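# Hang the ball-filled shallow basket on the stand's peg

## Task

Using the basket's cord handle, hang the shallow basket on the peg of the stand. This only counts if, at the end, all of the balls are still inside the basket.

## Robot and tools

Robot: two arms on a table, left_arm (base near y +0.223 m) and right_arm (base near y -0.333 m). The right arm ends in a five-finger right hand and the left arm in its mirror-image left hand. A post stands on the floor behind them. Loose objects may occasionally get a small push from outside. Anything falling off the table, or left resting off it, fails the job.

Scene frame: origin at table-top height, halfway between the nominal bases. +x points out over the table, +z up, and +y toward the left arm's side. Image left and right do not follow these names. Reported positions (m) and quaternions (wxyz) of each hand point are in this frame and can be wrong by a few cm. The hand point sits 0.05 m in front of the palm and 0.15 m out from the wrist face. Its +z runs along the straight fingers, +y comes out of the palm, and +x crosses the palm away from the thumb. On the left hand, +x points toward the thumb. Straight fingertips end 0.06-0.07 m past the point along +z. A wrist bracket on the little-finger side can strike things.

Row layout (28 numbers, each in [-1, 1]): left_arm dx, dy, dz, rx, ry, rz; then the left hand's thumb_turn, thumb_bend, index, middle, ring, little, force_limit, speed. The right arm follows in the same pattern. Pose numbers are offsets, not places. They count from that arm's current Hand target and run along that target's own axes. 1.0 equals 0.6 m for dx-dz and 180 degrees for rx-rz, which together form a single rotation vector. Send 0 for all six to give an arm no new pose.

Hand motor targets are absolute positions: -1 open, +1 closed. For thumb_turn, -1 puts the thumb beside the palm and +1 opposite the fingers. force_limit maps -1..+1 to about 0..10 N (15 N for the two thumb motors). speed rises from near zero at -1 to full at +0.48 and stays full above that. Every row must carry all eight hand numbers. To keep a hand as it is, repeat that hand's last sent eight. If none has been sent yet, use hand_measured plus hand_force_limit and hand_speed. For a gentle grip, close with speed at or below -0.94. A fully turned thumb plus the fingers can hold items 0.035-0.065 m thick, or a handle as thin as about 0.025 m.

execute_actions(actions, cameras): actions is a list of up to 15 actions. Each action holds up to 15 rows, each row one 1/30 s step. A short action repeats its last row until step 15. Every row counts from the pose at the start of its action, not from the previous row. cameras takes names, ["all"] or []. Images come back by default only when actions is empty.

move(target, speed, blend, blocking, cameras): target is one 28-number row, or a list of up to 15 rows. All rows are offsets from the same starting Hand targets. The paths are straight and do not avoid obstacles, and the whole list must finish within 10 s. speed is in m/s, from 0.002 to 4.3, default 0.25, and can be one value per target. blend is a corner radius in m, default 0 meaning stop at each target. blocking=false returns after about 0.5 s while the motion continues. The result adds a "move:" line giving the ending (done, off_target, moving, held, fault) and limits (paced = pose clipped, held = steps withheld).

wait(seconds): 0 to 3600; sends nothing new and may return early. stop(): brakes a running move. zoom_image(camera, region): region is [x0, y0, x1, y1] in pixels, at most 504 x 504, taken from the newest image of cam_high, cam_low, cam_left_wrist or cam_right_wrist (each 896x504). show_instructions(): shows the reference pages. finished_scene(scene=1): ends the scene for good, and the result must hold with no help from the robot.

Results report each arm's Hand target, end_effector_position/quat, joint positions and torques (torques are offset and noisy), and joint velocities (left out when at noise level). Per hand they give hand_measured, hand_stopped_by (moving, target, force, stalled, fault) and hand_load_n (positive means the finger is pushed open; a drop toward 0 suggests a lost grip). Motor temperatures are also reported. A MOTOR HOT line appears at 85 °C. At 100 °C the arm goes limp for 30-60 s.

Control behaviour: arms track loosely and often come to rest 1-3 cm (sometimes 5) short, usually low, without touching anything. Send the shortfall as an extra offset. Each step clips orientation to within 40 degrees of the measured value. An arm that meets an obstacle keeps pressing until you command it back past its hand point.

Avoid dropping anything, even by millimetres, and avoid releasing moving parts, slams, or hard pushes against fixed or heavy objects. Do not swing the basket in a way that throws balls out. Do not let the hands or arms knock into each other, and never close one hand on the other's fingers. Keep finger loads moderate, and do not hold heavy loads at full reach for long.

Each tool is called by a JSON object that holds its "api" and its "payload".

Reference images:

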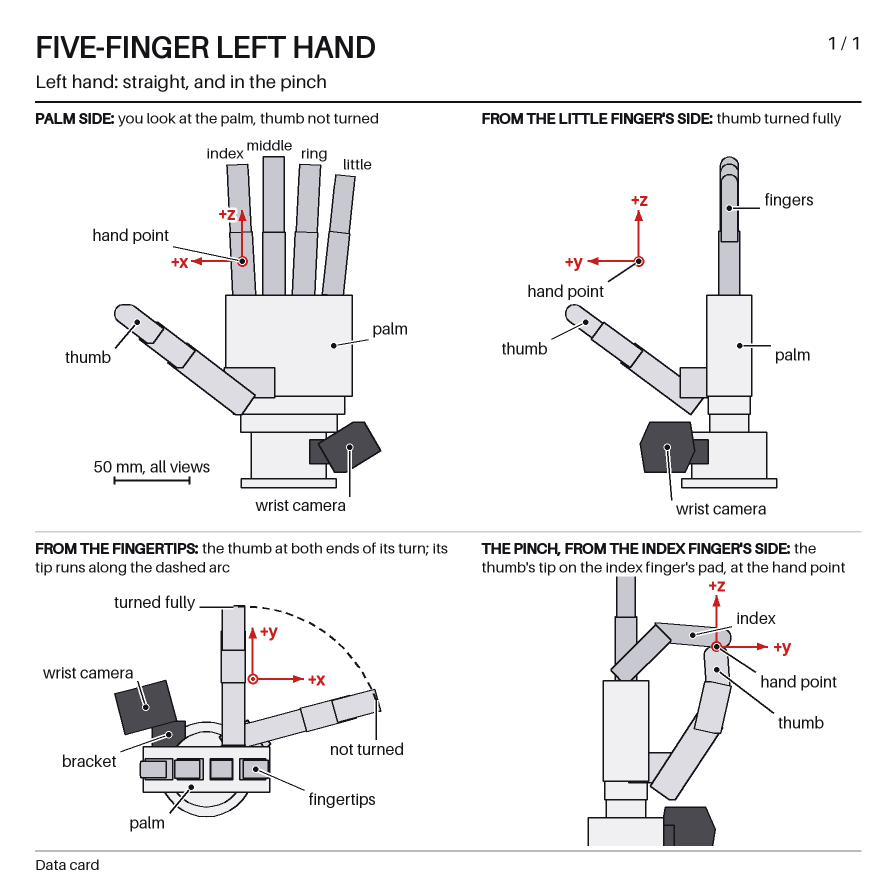

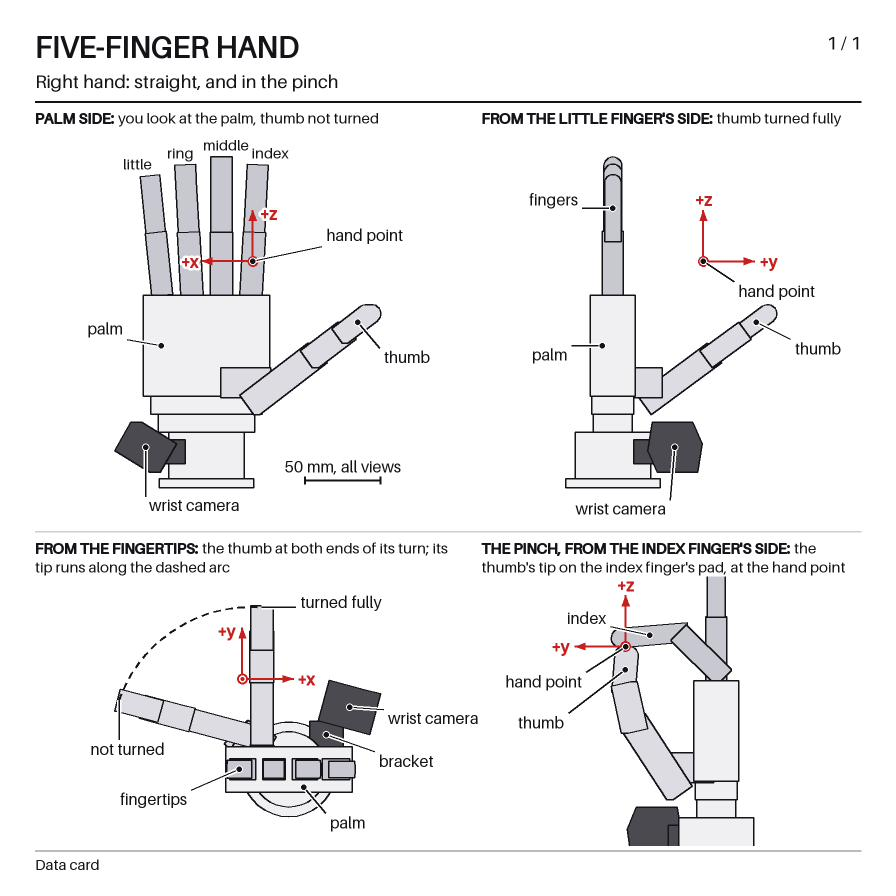

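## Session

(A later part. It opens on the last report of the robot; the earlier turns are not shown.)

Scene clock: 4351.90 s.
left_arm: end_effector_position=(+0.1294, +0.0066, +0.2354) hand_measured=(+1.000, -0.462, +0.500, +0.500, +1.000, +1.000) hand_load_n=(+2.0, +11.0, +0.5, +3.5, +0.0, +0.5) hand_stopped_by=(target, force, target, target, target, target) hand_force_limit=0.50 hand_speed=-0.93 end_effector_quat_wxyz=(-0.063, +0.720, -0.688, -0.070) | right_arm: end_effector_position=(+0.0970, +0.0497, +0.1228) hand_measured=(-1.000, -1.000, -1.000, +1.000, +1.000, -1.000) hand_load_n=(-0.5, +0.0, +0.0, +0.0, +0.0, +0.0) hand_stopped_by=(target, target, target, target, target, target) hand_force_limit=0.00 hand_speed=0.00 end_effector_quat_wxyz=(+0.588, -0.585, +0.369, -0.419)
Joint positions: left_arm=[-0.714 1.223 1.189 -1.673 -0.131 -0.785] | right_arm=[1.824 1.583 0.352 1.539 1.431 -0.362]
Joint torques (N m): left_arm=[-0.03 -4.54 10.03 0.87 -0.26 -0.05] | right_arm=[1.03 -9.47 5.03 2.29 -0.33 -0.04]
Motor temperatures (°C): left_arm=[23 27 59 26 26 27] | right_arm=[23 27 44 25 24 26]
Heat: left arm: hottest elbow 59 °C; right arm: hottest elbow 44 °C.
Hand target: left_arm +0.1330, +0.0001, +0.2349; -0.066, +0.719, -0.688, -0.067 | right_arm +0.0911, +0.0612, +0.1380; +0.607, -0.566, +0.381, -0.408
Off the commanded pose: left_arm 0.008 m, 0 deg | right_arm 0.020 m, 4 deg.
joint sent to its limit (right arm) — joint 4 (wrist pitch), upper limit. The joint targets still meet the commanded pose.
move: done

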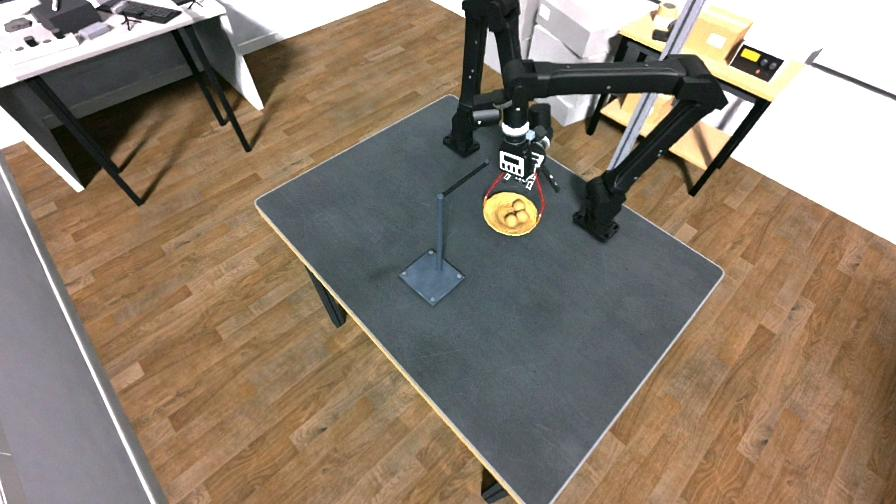

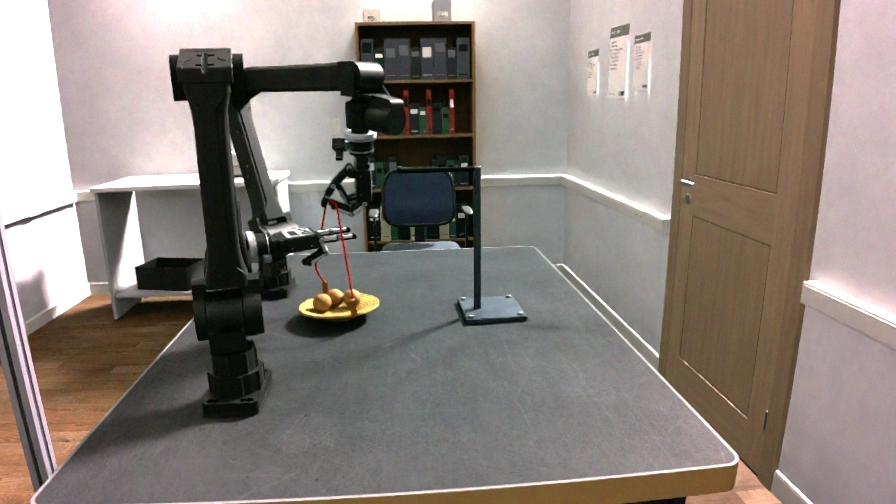

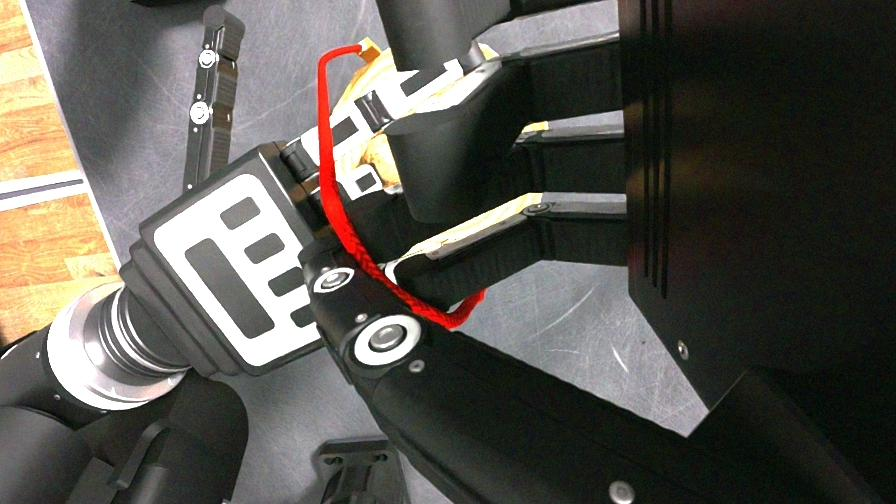

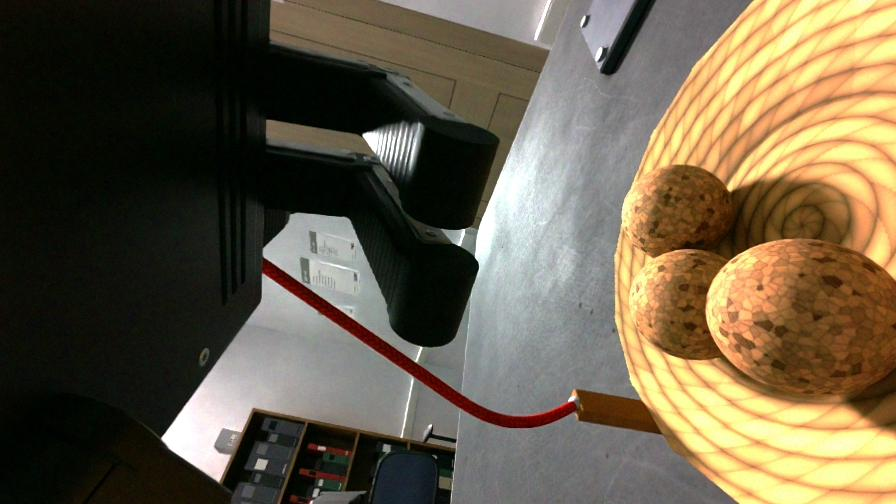

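{"api": "move", "payload": {"target": [0,0,0,0,0,0, 1,0.2,0.5,0.5,1,1,0.5,-0.93, 0,-0.0216,0.0015,0,0,0, -1,-1,-1,1,1,-1,0,0], "speed": 0.02, "cameras": ["all"]}}

{"api": "zoom_image", "payload": {"camera": "cam_high", "region": [480, 140, 570, 230]}}

{"api": "zoom_image", "payload": {"camera": "cam_low", "region": [290, 180, 390, 300]}}

Scene clock: 4379.90 s.
left_arm: end_effector_position=(+0.1294, +0.0066, +0.2354) hand_measured=(+1.000, -0.462, +0.500, +0.500, +1.000, +1.000) hand_load_n=(+2.0, +10.5, +0.5, +3.0, +0.5, +0.0) hand_stopped_by=(target, force, target, target, target, target) hand_force_limit=0.50 hand_speed=-0.93 end_effector_quat_wxyz=(-0.063, +0.720, -0.688, -0.070) | right_arm: end_effector_position=(+0.0971, +0.0494, +0.1349) hand_measured=(-1.000, -1.000, -1.000, +1.000, +1.000, -1.000) hand_load_n=(+0.0, +0.0, +0.0, +0.0, +0.0, +0.0) hand_stopped_by=(target, target, target, target, target, target) hand_force_limit=0.00 hand_speed=0.00 end_effector_quat_wxyz=(+0.589, -0.584, +0.368, -0.421)
Joint positions: left_arm=[-0.714 1.223 1.189 -1.673 -0.131 -0.785] | right_arm=[1.825 1.546 0.357 1.539 1.431 -0.405]
Joint torques (N m): left_arm=[-0.03 -4.54 10.03 0.87 -0.26 -0.05] | right_arm=[1.32 -8.12 5.35 2.19 -0.42 0.02]
Motor temperatures (°C): left_arm=[23 26 58 26 26 27] | right_arm=[23 27 44 25 24 26]
Heat: left arm: hottest elbow 58 °C; right arm: hottest elbow 44 °C.
Hand target: left_arm +0.1330, +0.0001, +0.2349; -0.066, +0.719, -0.688, -0.067 | right_arm +0.0911, +0.0613, +0.1510; +0.607, -0.566, +0.381, -0.408
Off the commanded pose: left_arm 0.008 m, 0 deg | right_arm 0.021 m, 4 deg.
joint sent to its limit (right arm) — joint 4 (wrist pitch), upper limit. The joint targets still meet the commanded pose.
move: off_target (right_arm)

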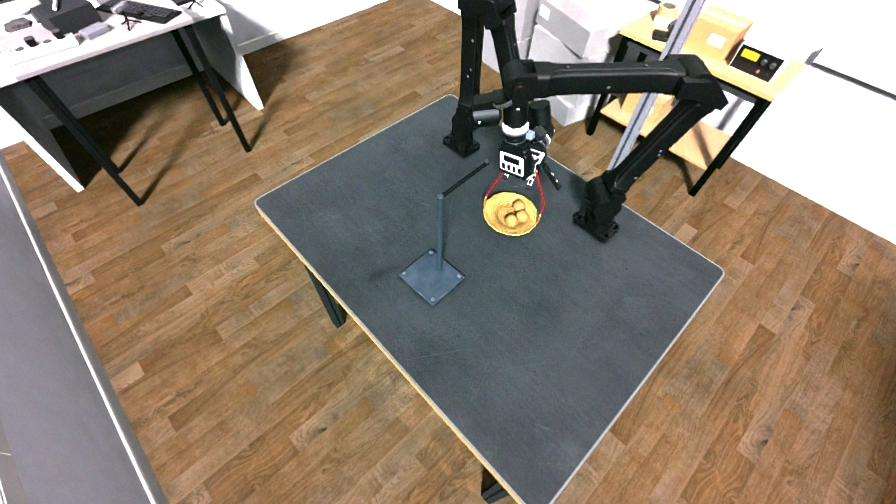

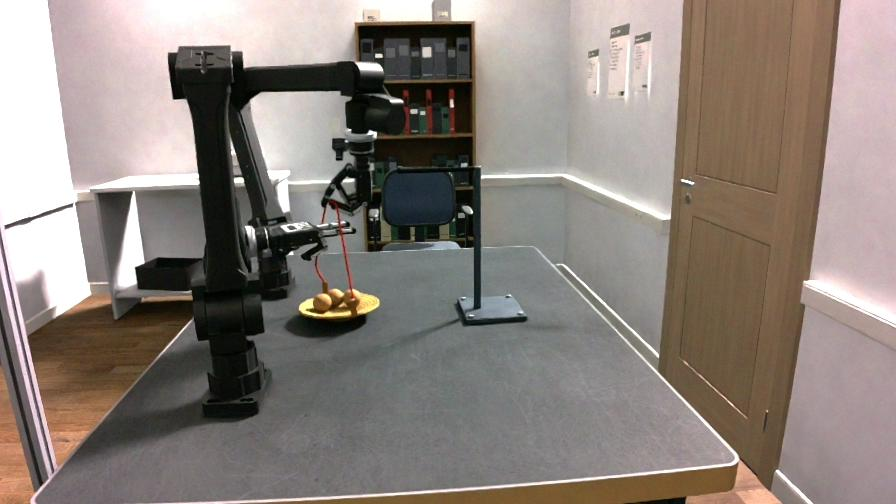

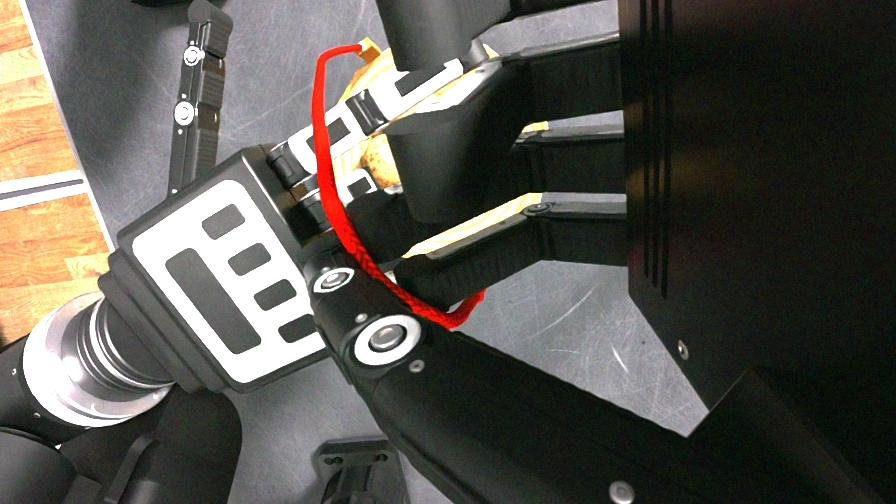

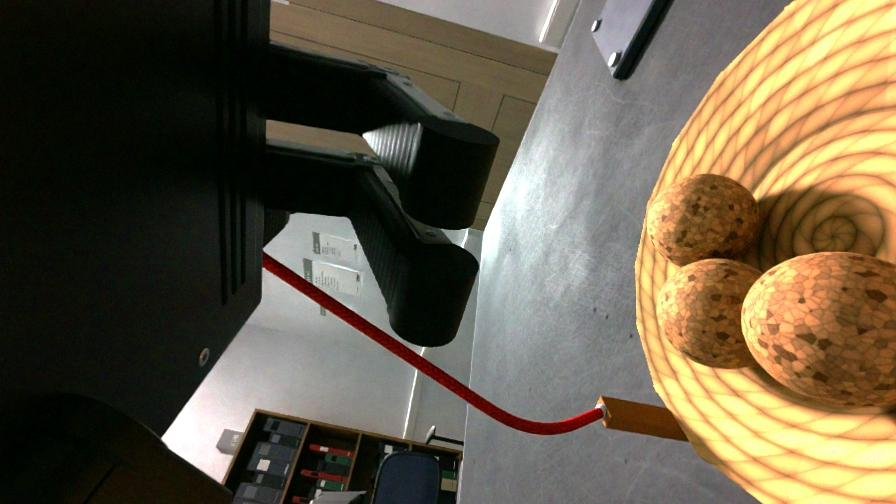

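Scaled by 5.600 from the camera's image (finer frame: 1280x720).

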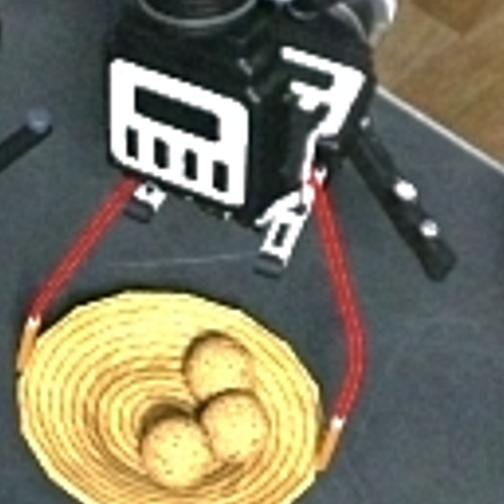

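Scaled by 4.200 from the camera's image (finer frame: 1280x720).

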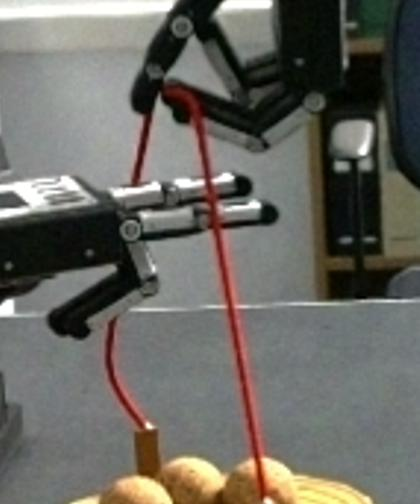

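{"api": "move", "payload": {"target": [[0,0,0,0,0,0, 1,0.2,0.5,0.5,1,1,0.5,-0.93, 0,0.0582,-0.0041,0,0,0, -1,-1,-1,1,1,-1,0,0],[0,0,0,0,0,0, 1,0.2,0.5,0.5,1,1,0.5,-0.93, 0.0112,0.0557,-0.04,0,-0.0166,0.0012, -1,-1,-1,1,1,-1,0,0]], "speed": 0.04, "blend": [0.005, 0], "cameras": ["all"]}}

{"api": "zoom_image", "payload": {"camera": "cam_high", "region": [480, 140, 570, 230]}}

{"api": "zoom_image", "payload": {"camera": "cam_low", "region": [280, 180, 400, 320]}}

Scene clock: 4445.97 s.
left_arm: end_effector_position=(+0.1294, +0.0066, +0.2354) hand_measured=(+1.000, -0.462, +0.500, +0.500, +1.000, +1.000) hand_load_n=(+1.5, +10.5, +0.5, +3.5, +0.0, +0.0) hand_stopped_by=(target, force, target, target, target, target) hand_force_limit=0.50 hand_speed=-0.93 end_effector_quat_wxyz=(-0.063, +0.720, -0.688, -0.070) | right_arm: end_effector_position=(+0.0760, +0.0478, +0.1093) hand_measured=(-1.000, -1.000, -1.000, +1.000, +1.000, -1.000) hand_load_n=(+0.0, +0.0, +0.0, +0.0, +0.0, +0.0) hand_stopped_by=(target, target, target, target, target, target) hand_force_limit=0.00 hand_speed=0.00 end_effector_quat_wxyz=(+0.600, -0.595, +0.360, -0.396)
Joint positions: left_arm=[-0.714 1.223 1.189 -1.673 -0.131 -0.785] | right_arm=[1.883 1.613 0.328 1.541 1.439 -0.294]
Joint torques (N m): left_arm=[-0.03 -4.54 10.03 0.87 -0.26 -0.05] | right_arm=[1.73 -8.59 2.18 2.22 -0.33 0.15]
Motor temperatures (°C): left_arm=[23 26 55 26 26 27] | right_arm=[23 27 44 25 24 26]
Heat: left arm: hottest elbow 55 °C; right arm: hottest elbow 44 °C.
Hand target: left_arm +0.1330, +0.0001, +0.2349; -0.066, +0.719, -0.688, -0.067 | right_arm +0.0735, +0.0469, +0.1160; +0.617, -0.575, +0.366, -0.392
Off the commanded pose: left_arm 0.008 m, 0 deg | right_arm 0.007 m, 3 deg.
joint sent to its limit (right arm) — joint 4 (wrist pitch), upper limit. The joint targets still meet the commanded pose.
move: off_target (right_arm)

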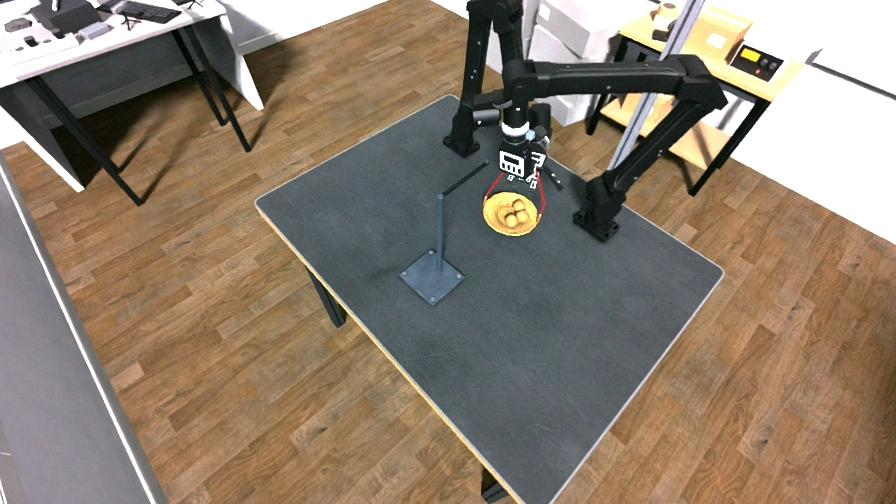

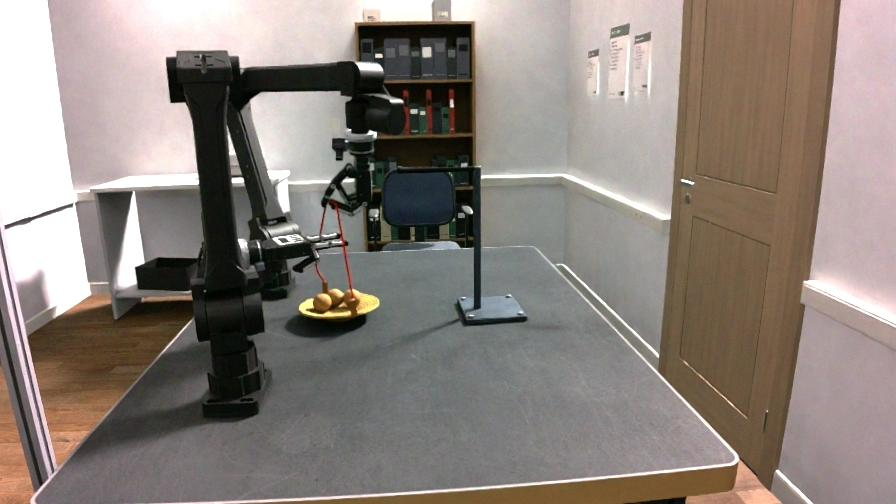

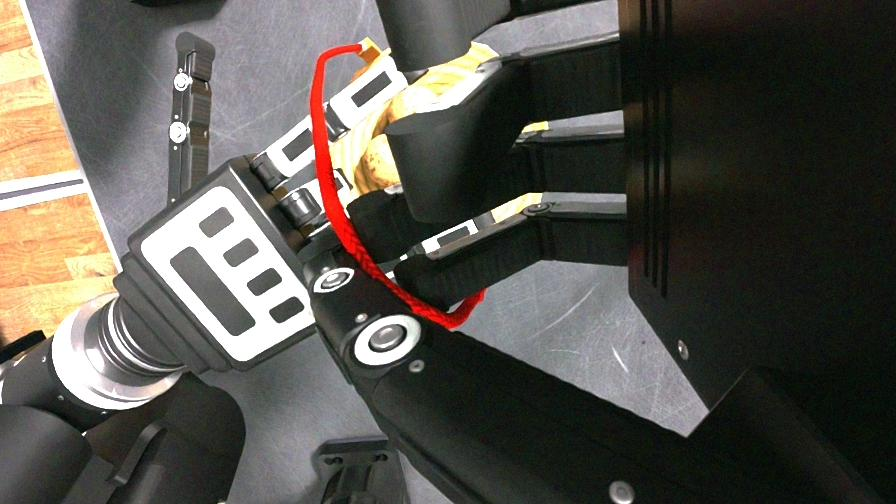

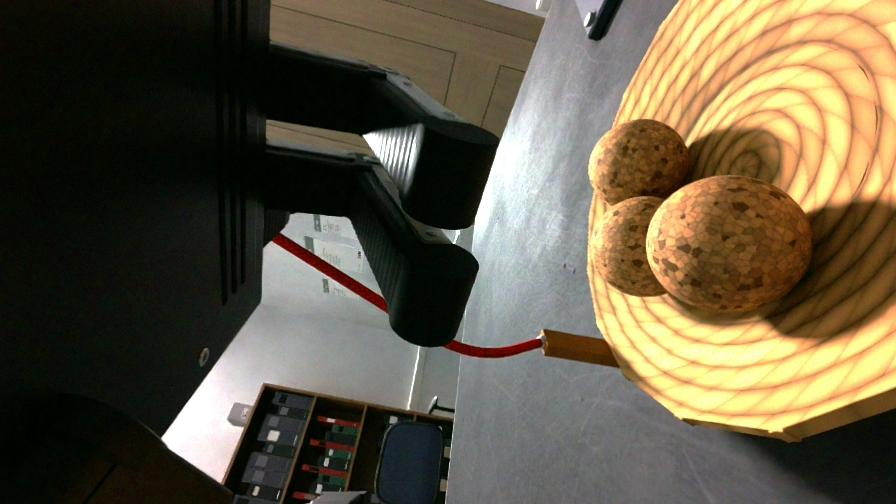

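Scaled by 5.600 from the camera's image (finer frame: 1280x720).

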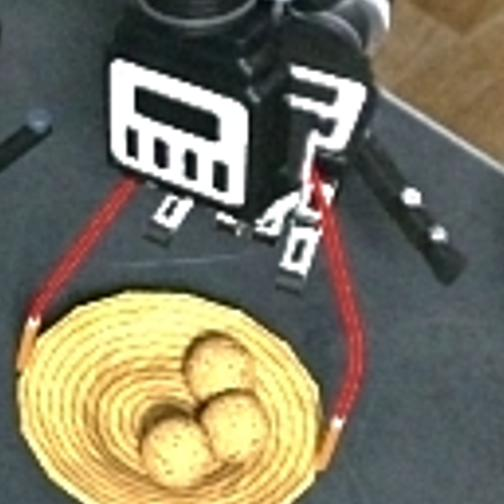

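Scaled by 3.600 from the camera's image (finer frame: 1280x720).

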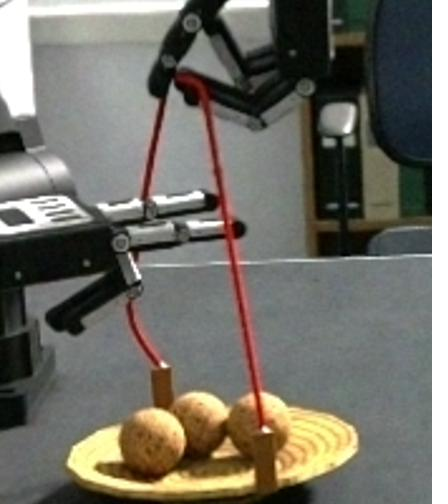

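{"api": "move", "payload": {"target": [0,0,0,0,0,0, 1,0.2,0.5,0.5,1,1,0.5,-0.93, -0.003,-0.0582,0.0055,0,0,0, -1,-1,-1,1,1,-1,0,0], "speed": 0.03, "cameras": ["all"]}}

{"api": "zoom_image", "payload": {"camera": "cam_high", "region": [480, 140, 570, 230]}}

{"api": "zoom_image", "payload": {"camera": "cam_low", "region": [290, 180, 390, 300]}}

Scene clock: 4616.33 s.
left_arm: end_effector_position=(+0.1294, +0.0066, +0.2354) hand_measured=(+1.000, -0.462, +0.500, +0.500, +1.000, +1.000) hand_load_n=(+1.5, +11.0, +0.5, +3.5, +0.5, +0.0) hand_stopped_by=(target, force, target, target, target, target) hand_force_limit=0.50 hand_speed=-0.93 end_effector_quat_wxyz=(-0.063, +0.720, -0.688, -0.070) | right_arm: end_effector_position=(+0.0783, +0.0432, +0.1400) hand_measured=(-1.000, -1.000, -1.000, +1.000, +1.000, -1.000) hand_load_n=(+0.0, +0.0, +0.0, +0.0, +0.0, +0.0) hand_stopped_by=(target, target, target, target, target, target) hand_force_limit=0.00 hand_speed=0.00 end_effector_quat_wxyz=(+0.603, -0.590, +0.359, -0.400)
Joint positions: left_arm=[-0.714 1.223 1.189 -1.673 -0.131 -0.785] | right_arm=[1.884 1.506 0.328 1.541 1.439 -0.4]
Joint torques (N m): left_arm=[-0.03 -4.54 10.03 0.88 -0.26 -0.05] | right_arm=[1.2 -8.59 4.03 2.18 -0.5 -0.04]
Heat: left arm: hottest elbow 54 °C; right arm: hottest elbow 40 °C.
Hand target: left_arm +0.1330, +0.0001, +0.2349; -0.066, +0.719, -0.688, -0.067 | right_arm +0.0736, +0.0489, +0.1510; +0.617, -0.575, +0.366, -0.392
Off the commanded pose: left_arm 0.008 m, 0 deg | right_arm 0.013 m, 3 deg.
joint sent to its limit (right arm) — joint 4 (wrist pitch), upper limit. The joint targets still meet the commanded pose.
move: off_target (right_arm)

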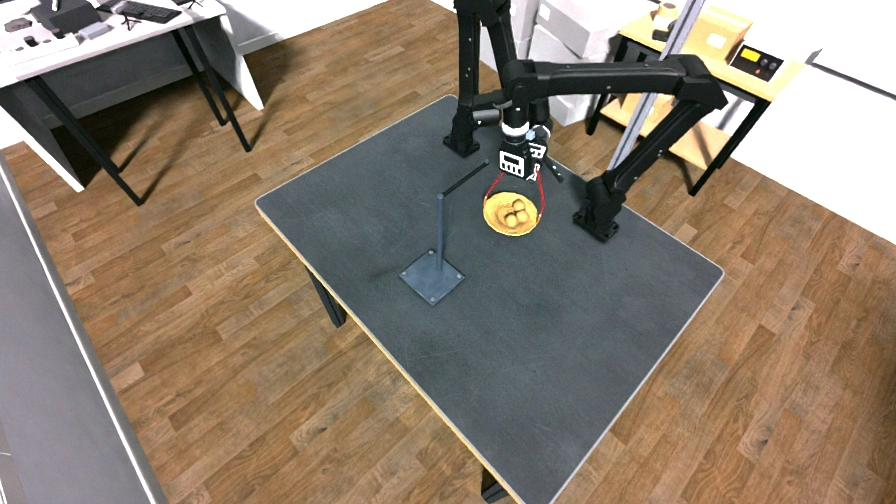

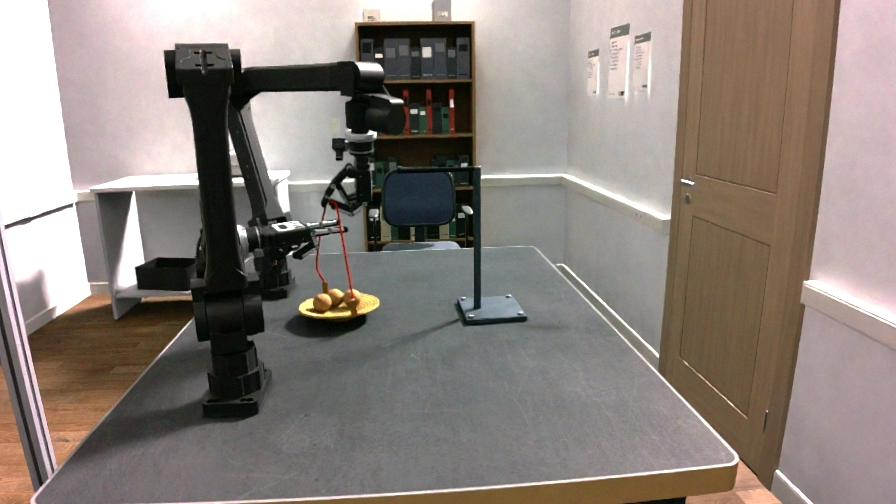

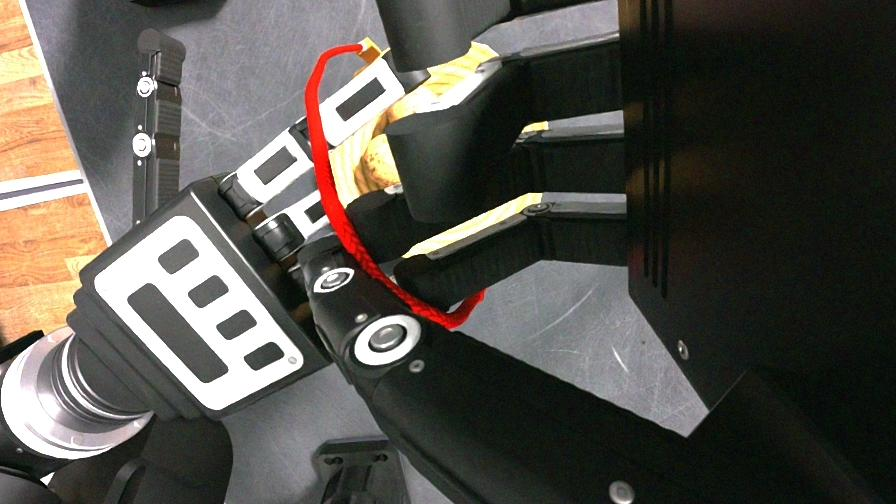

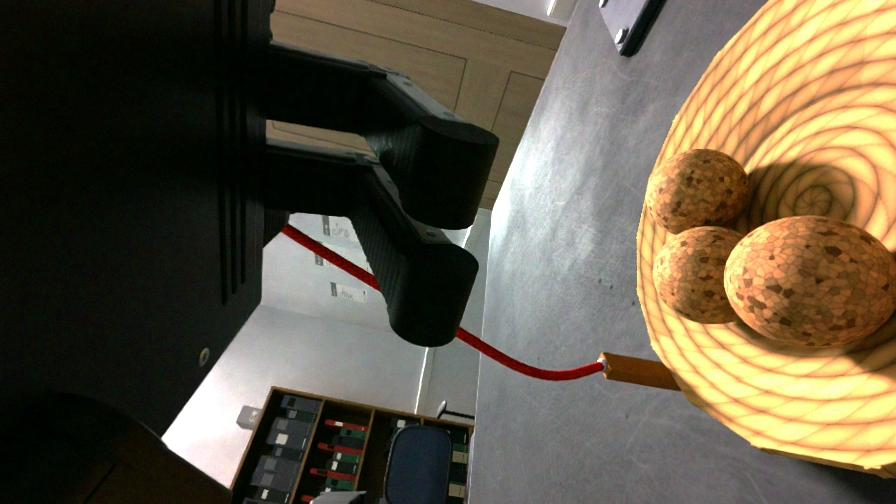

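Scaled by 5.600 from the camera's image (finer frame: 1280x720).

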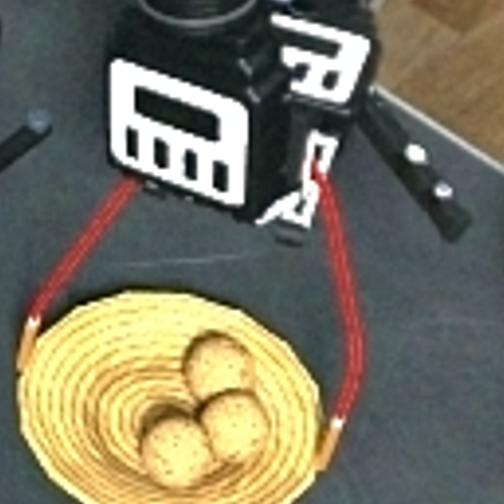

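Scaled by 4.200 from the camera's image (finer frame: 1280x720).

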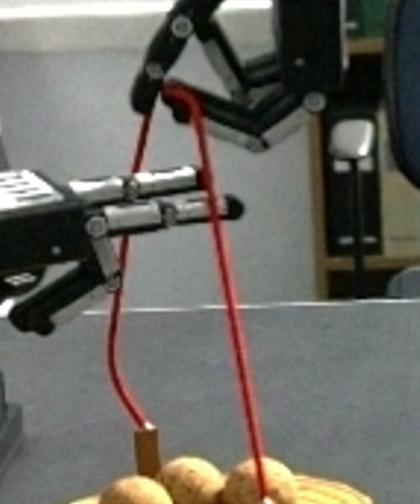

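{"api": "zoom_image", "payload": {"camera": "cam_left_wrist", "region": [270, 140, 530, 400]}}

{"api": "zoom_image", "payload": {"camera": "cam_low", "region": [310, 160, 370, 240]}}

Scaled by 1.938 from the camera's image (finer frame: 1280x720).

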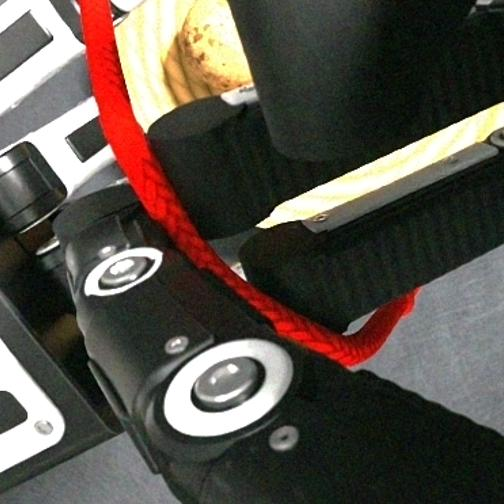

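Scaled by 6.300 from the camera's image (finer frame: 1280x720).

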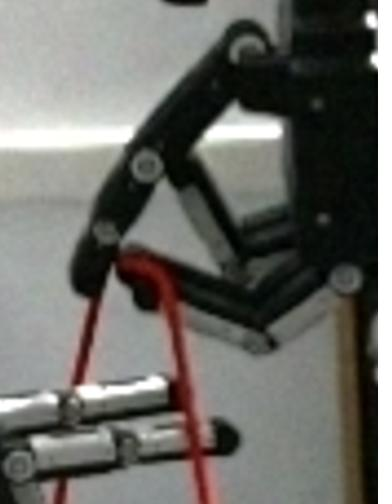

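{"api": "move", "payload": {"target": [0,0,0,0,0,0, 1,-0.6,0.5,0.5,1,1,0.5,-0.8, 0,0,0,0,0,0, -1,-1,-1,1,1,-1,0,0], "speed": 0.03, "cameras": ["all"]}}

{"api": "zoom_image", "payload": {"camera": "cam_left_wrist", "region": [270, 100, 570, 400]}}

{"api": "zoom_image", "payload": {"camera": "cam_low", "region": [310, 160, 390, 240]}}

Scene clock: 4725.17 s.
left_arm: end_effector_position=(+0.1294, +0.0066, +0.2354) hand_measured=(+1.000, -0.600, +0.500, +0.500, +1.000, +1.000) hand_load_n=(+0.0, +0.0, +0.0, +0.0, +0.0, +0.0) hand_stopped_by=(target, target, target, target, target, target) hand_force_limit=0.50 hand_speed=-0.80 end_effector_quat_wxyz=(-0.063, +0.720, -0.688, -0.069) | right_arm: end_effector_position=(+0.0784, +0.0432, +0.1400) hand_measured=(-1.000, -1.000, -1.000, +1.000, +1.000, -1.000) hand_load_n=(+0.0, +0.0, +0.0, +0.0, +0.0, +0.0) hand_stopped_by=(target, target, target, target, target, target) hand_force_limit=0.00 hand_speed=0.00 end_effector_quat_wxyz=(+0.603, -0.590, +0.358, -0.400)
Joint positions: left_arm=[-0.714 1.223 1.189 -1.673 -0.131 -0.786] | right_arm=[1.884 1.506 0.328 1.541 1.439 -0.401]
Joint torques (N m): left_arm=[-0.03 -4.54 10.03 0.87 -0.26 -0.05] | right_arm=[1.2 -8.41 4.25 2.07 -0.47 -0.02]
Heat: left arm: hottest elbow 54 °C; right arm: hottest elbow 40 °C.
Hand target: left_arm +0.1330, +0.0000, +0.2349; -0.065, +0.719, -0.688, -0.067 | right_arm +0.0737, +0.0489, +0.1510; +0.617, -0.575, +0.366, -0.392
Off the commanded pose: left_arm 0.007 m, 0 deg | right_arm 0.013 m, 3 deg.
joint sent to its limit (right arm) — joint 4 (wrist pitch), upper limit. The joint targets still meet the commanded pose.
move: done

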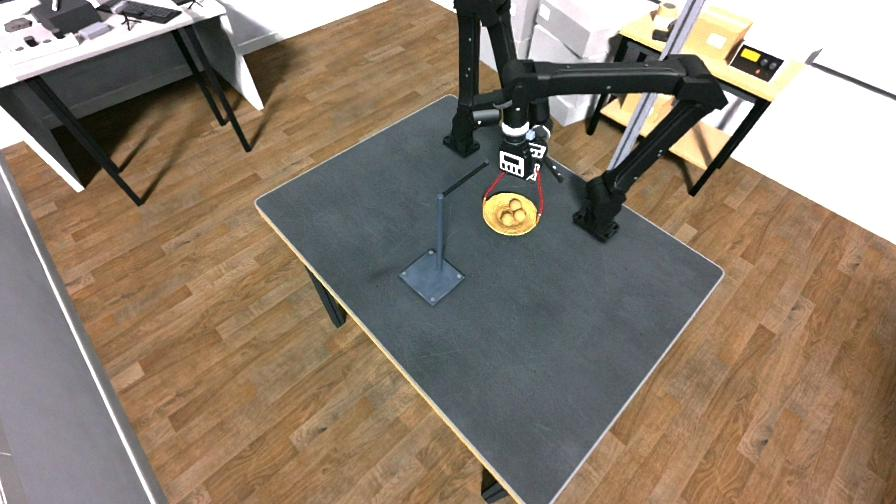

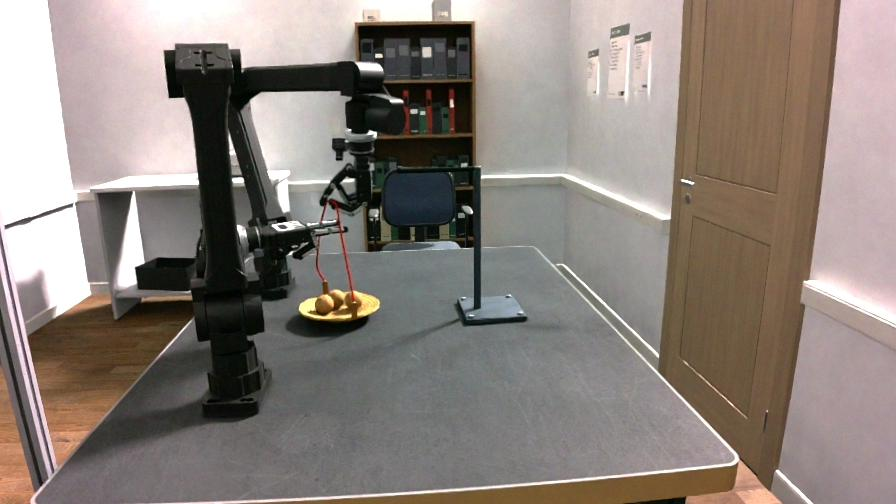

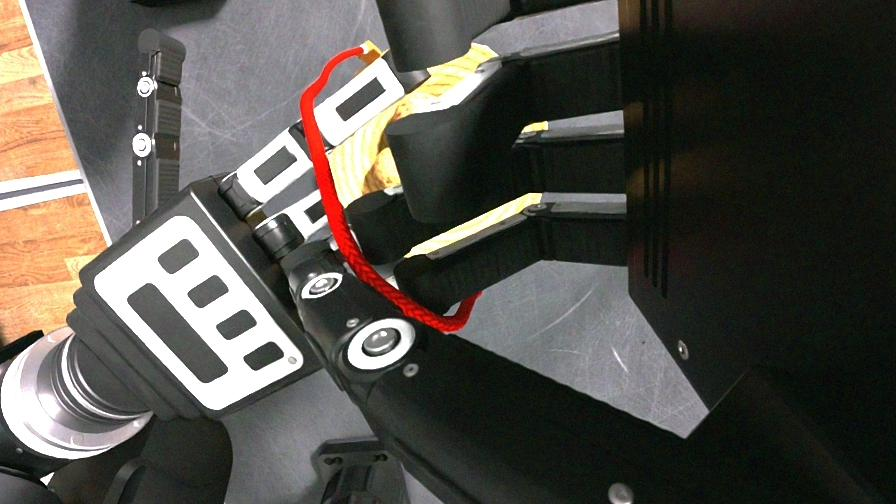

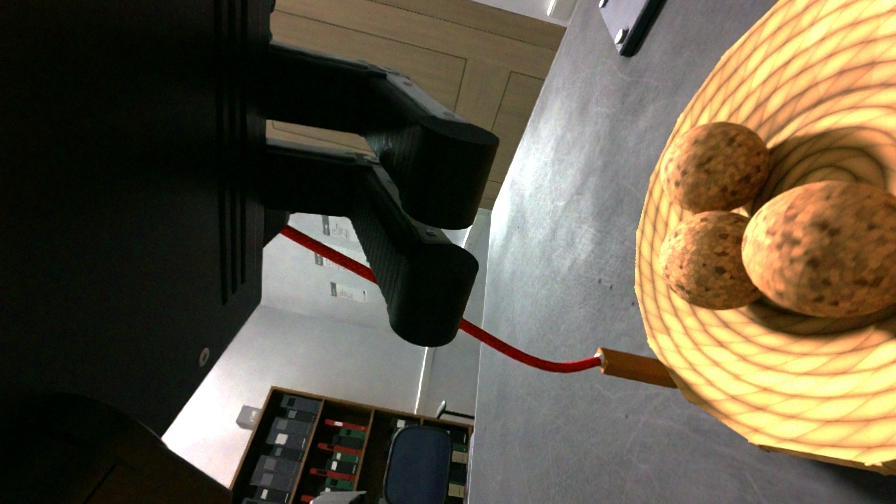

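Scaled by 1.680 from the camera's image (finer frame: 1280x720).

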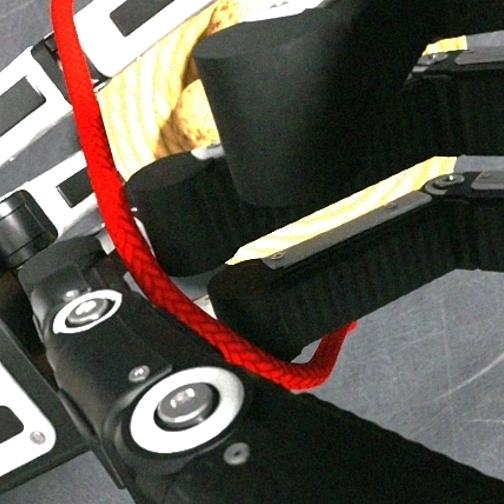

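Scaled by 6.300 from the camera's image (finer frame: 1280x720).

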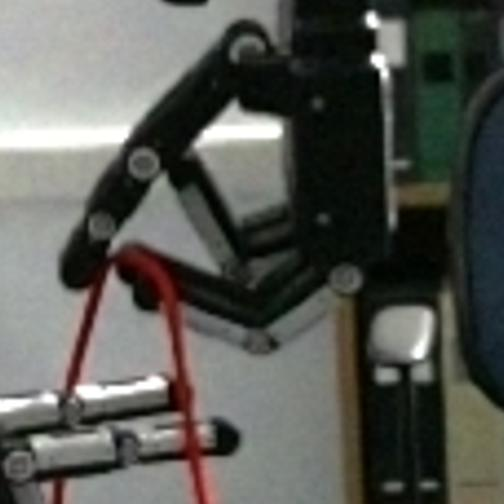

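{"api": "move", "payload": {"target": [0,0,0,0,0,0, 1,-1,0.15,0.5,1,1,0.5,-0.85, 0,0,0,0,0,0, -1,-1,-1,1,1,-1,0,0], "speed": 0.03, "cameras": ["cam_left_wrist","cam_low","cam_high"]}}

{"api": "zoom_image", "payload": {"camera": "cam_low", "region": [310, 160, 390, 240]}}

Scene clock: 4744.27 s.
left_arm: end_effector_position=(+0.1294, +0.0066, +0.2354) hand_measured=(+1.000, -1.000, +0.150, +0.500, +1.000, +1.000) hand_load_n=(+0.0, +0.0, +0.0, +0.0, +0.0, +0.0) hand_stopped_by=(target, target, target, target, target, target) hand_force_limit=0.50 hand_speed=-0.85 end_effector_quat_wxyz=(-0.063, +0.720, -0.688, -0.069) | right_arm: end_effector_position=(+0.0784, +0.0432, +0.1400) hand_measured=(-1.000, -1.000, -1.000, +1.000, +1.000, -1.000) hand_load_n=(+0.0, +0.0, +0.0, +0.0, +0.0, +0.0) hand_stopped_by=(target, target, target, target, target, target) hand_force_limit=0.00 hand_speed=0.00 end_effector_quat_wxyz=(+0.603, -0.590, +0.358, -0.400)
Joint positions: left_arm=[-0.714 1.223 1.189 -1.673 -0.131 -0.786] | right_arm=[1.884 1.506 0.328 1.541 1.439 -0.401]
Joint torques (N m): left_arm=[-0.09 -4.54 10.03 0.87 -0.25 -0.05] | right_arm=[0.91 -7.94 4.15 1.92 -0.49 -0.03]
Heat: left arm: hottest elbow 54 °C; right arm: hottest elbow 40 °C.
Hand target: left_arm +0.1330, +0.0000, +0.2349; -0.065, +0.719, -0.688, -0.067 | right_arm +0.0737, +0.0489, +0.1510; +0.617, -0.575, +0.366, -0.392
Off the commanded pose: left_arm 0.008 m, 0 deg | right_arm 0.013 m, 3 deg.
joint sent to its limit (right arm) — joint 4 (wrist pitch), upper limit. The joint targets still meet the commanded pose.
move: done
Images, in order (width x height): cam_high 896x504, cam_low 896x504, cam_left_wrist 896x504.

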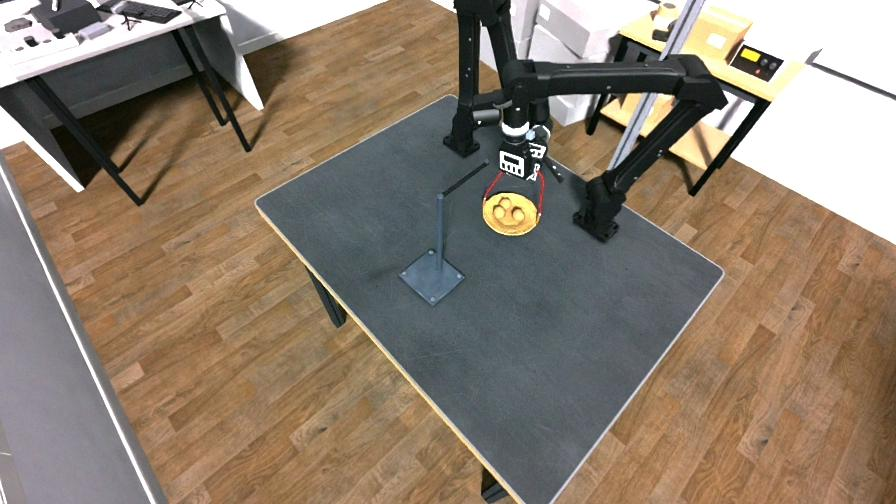

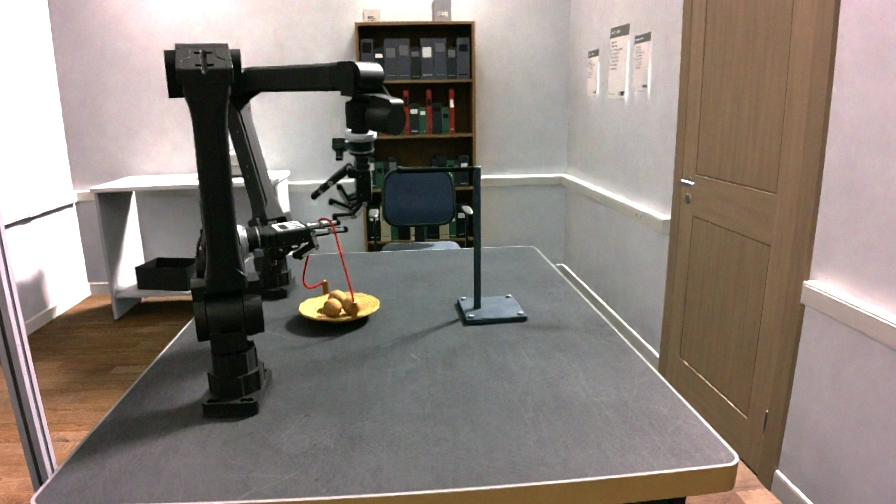

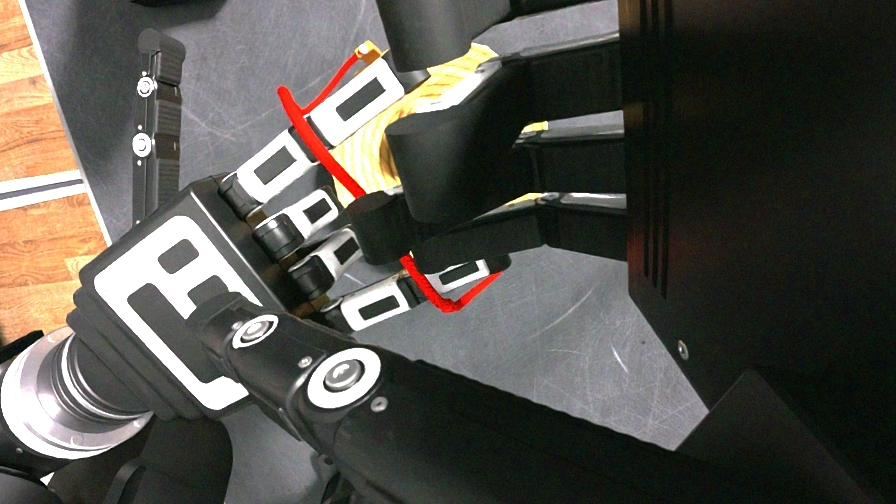

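Scaled by 6.300 from the camera's image (finer frame: 1280x720).

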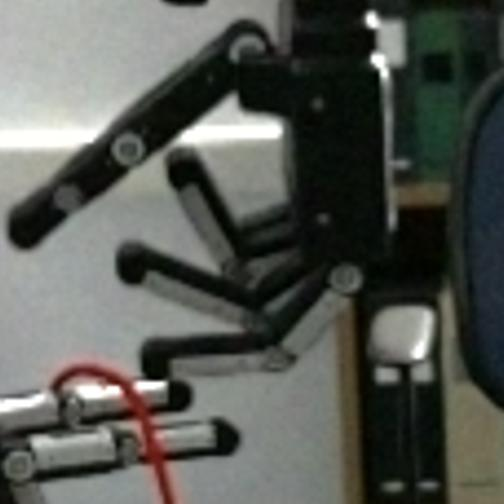

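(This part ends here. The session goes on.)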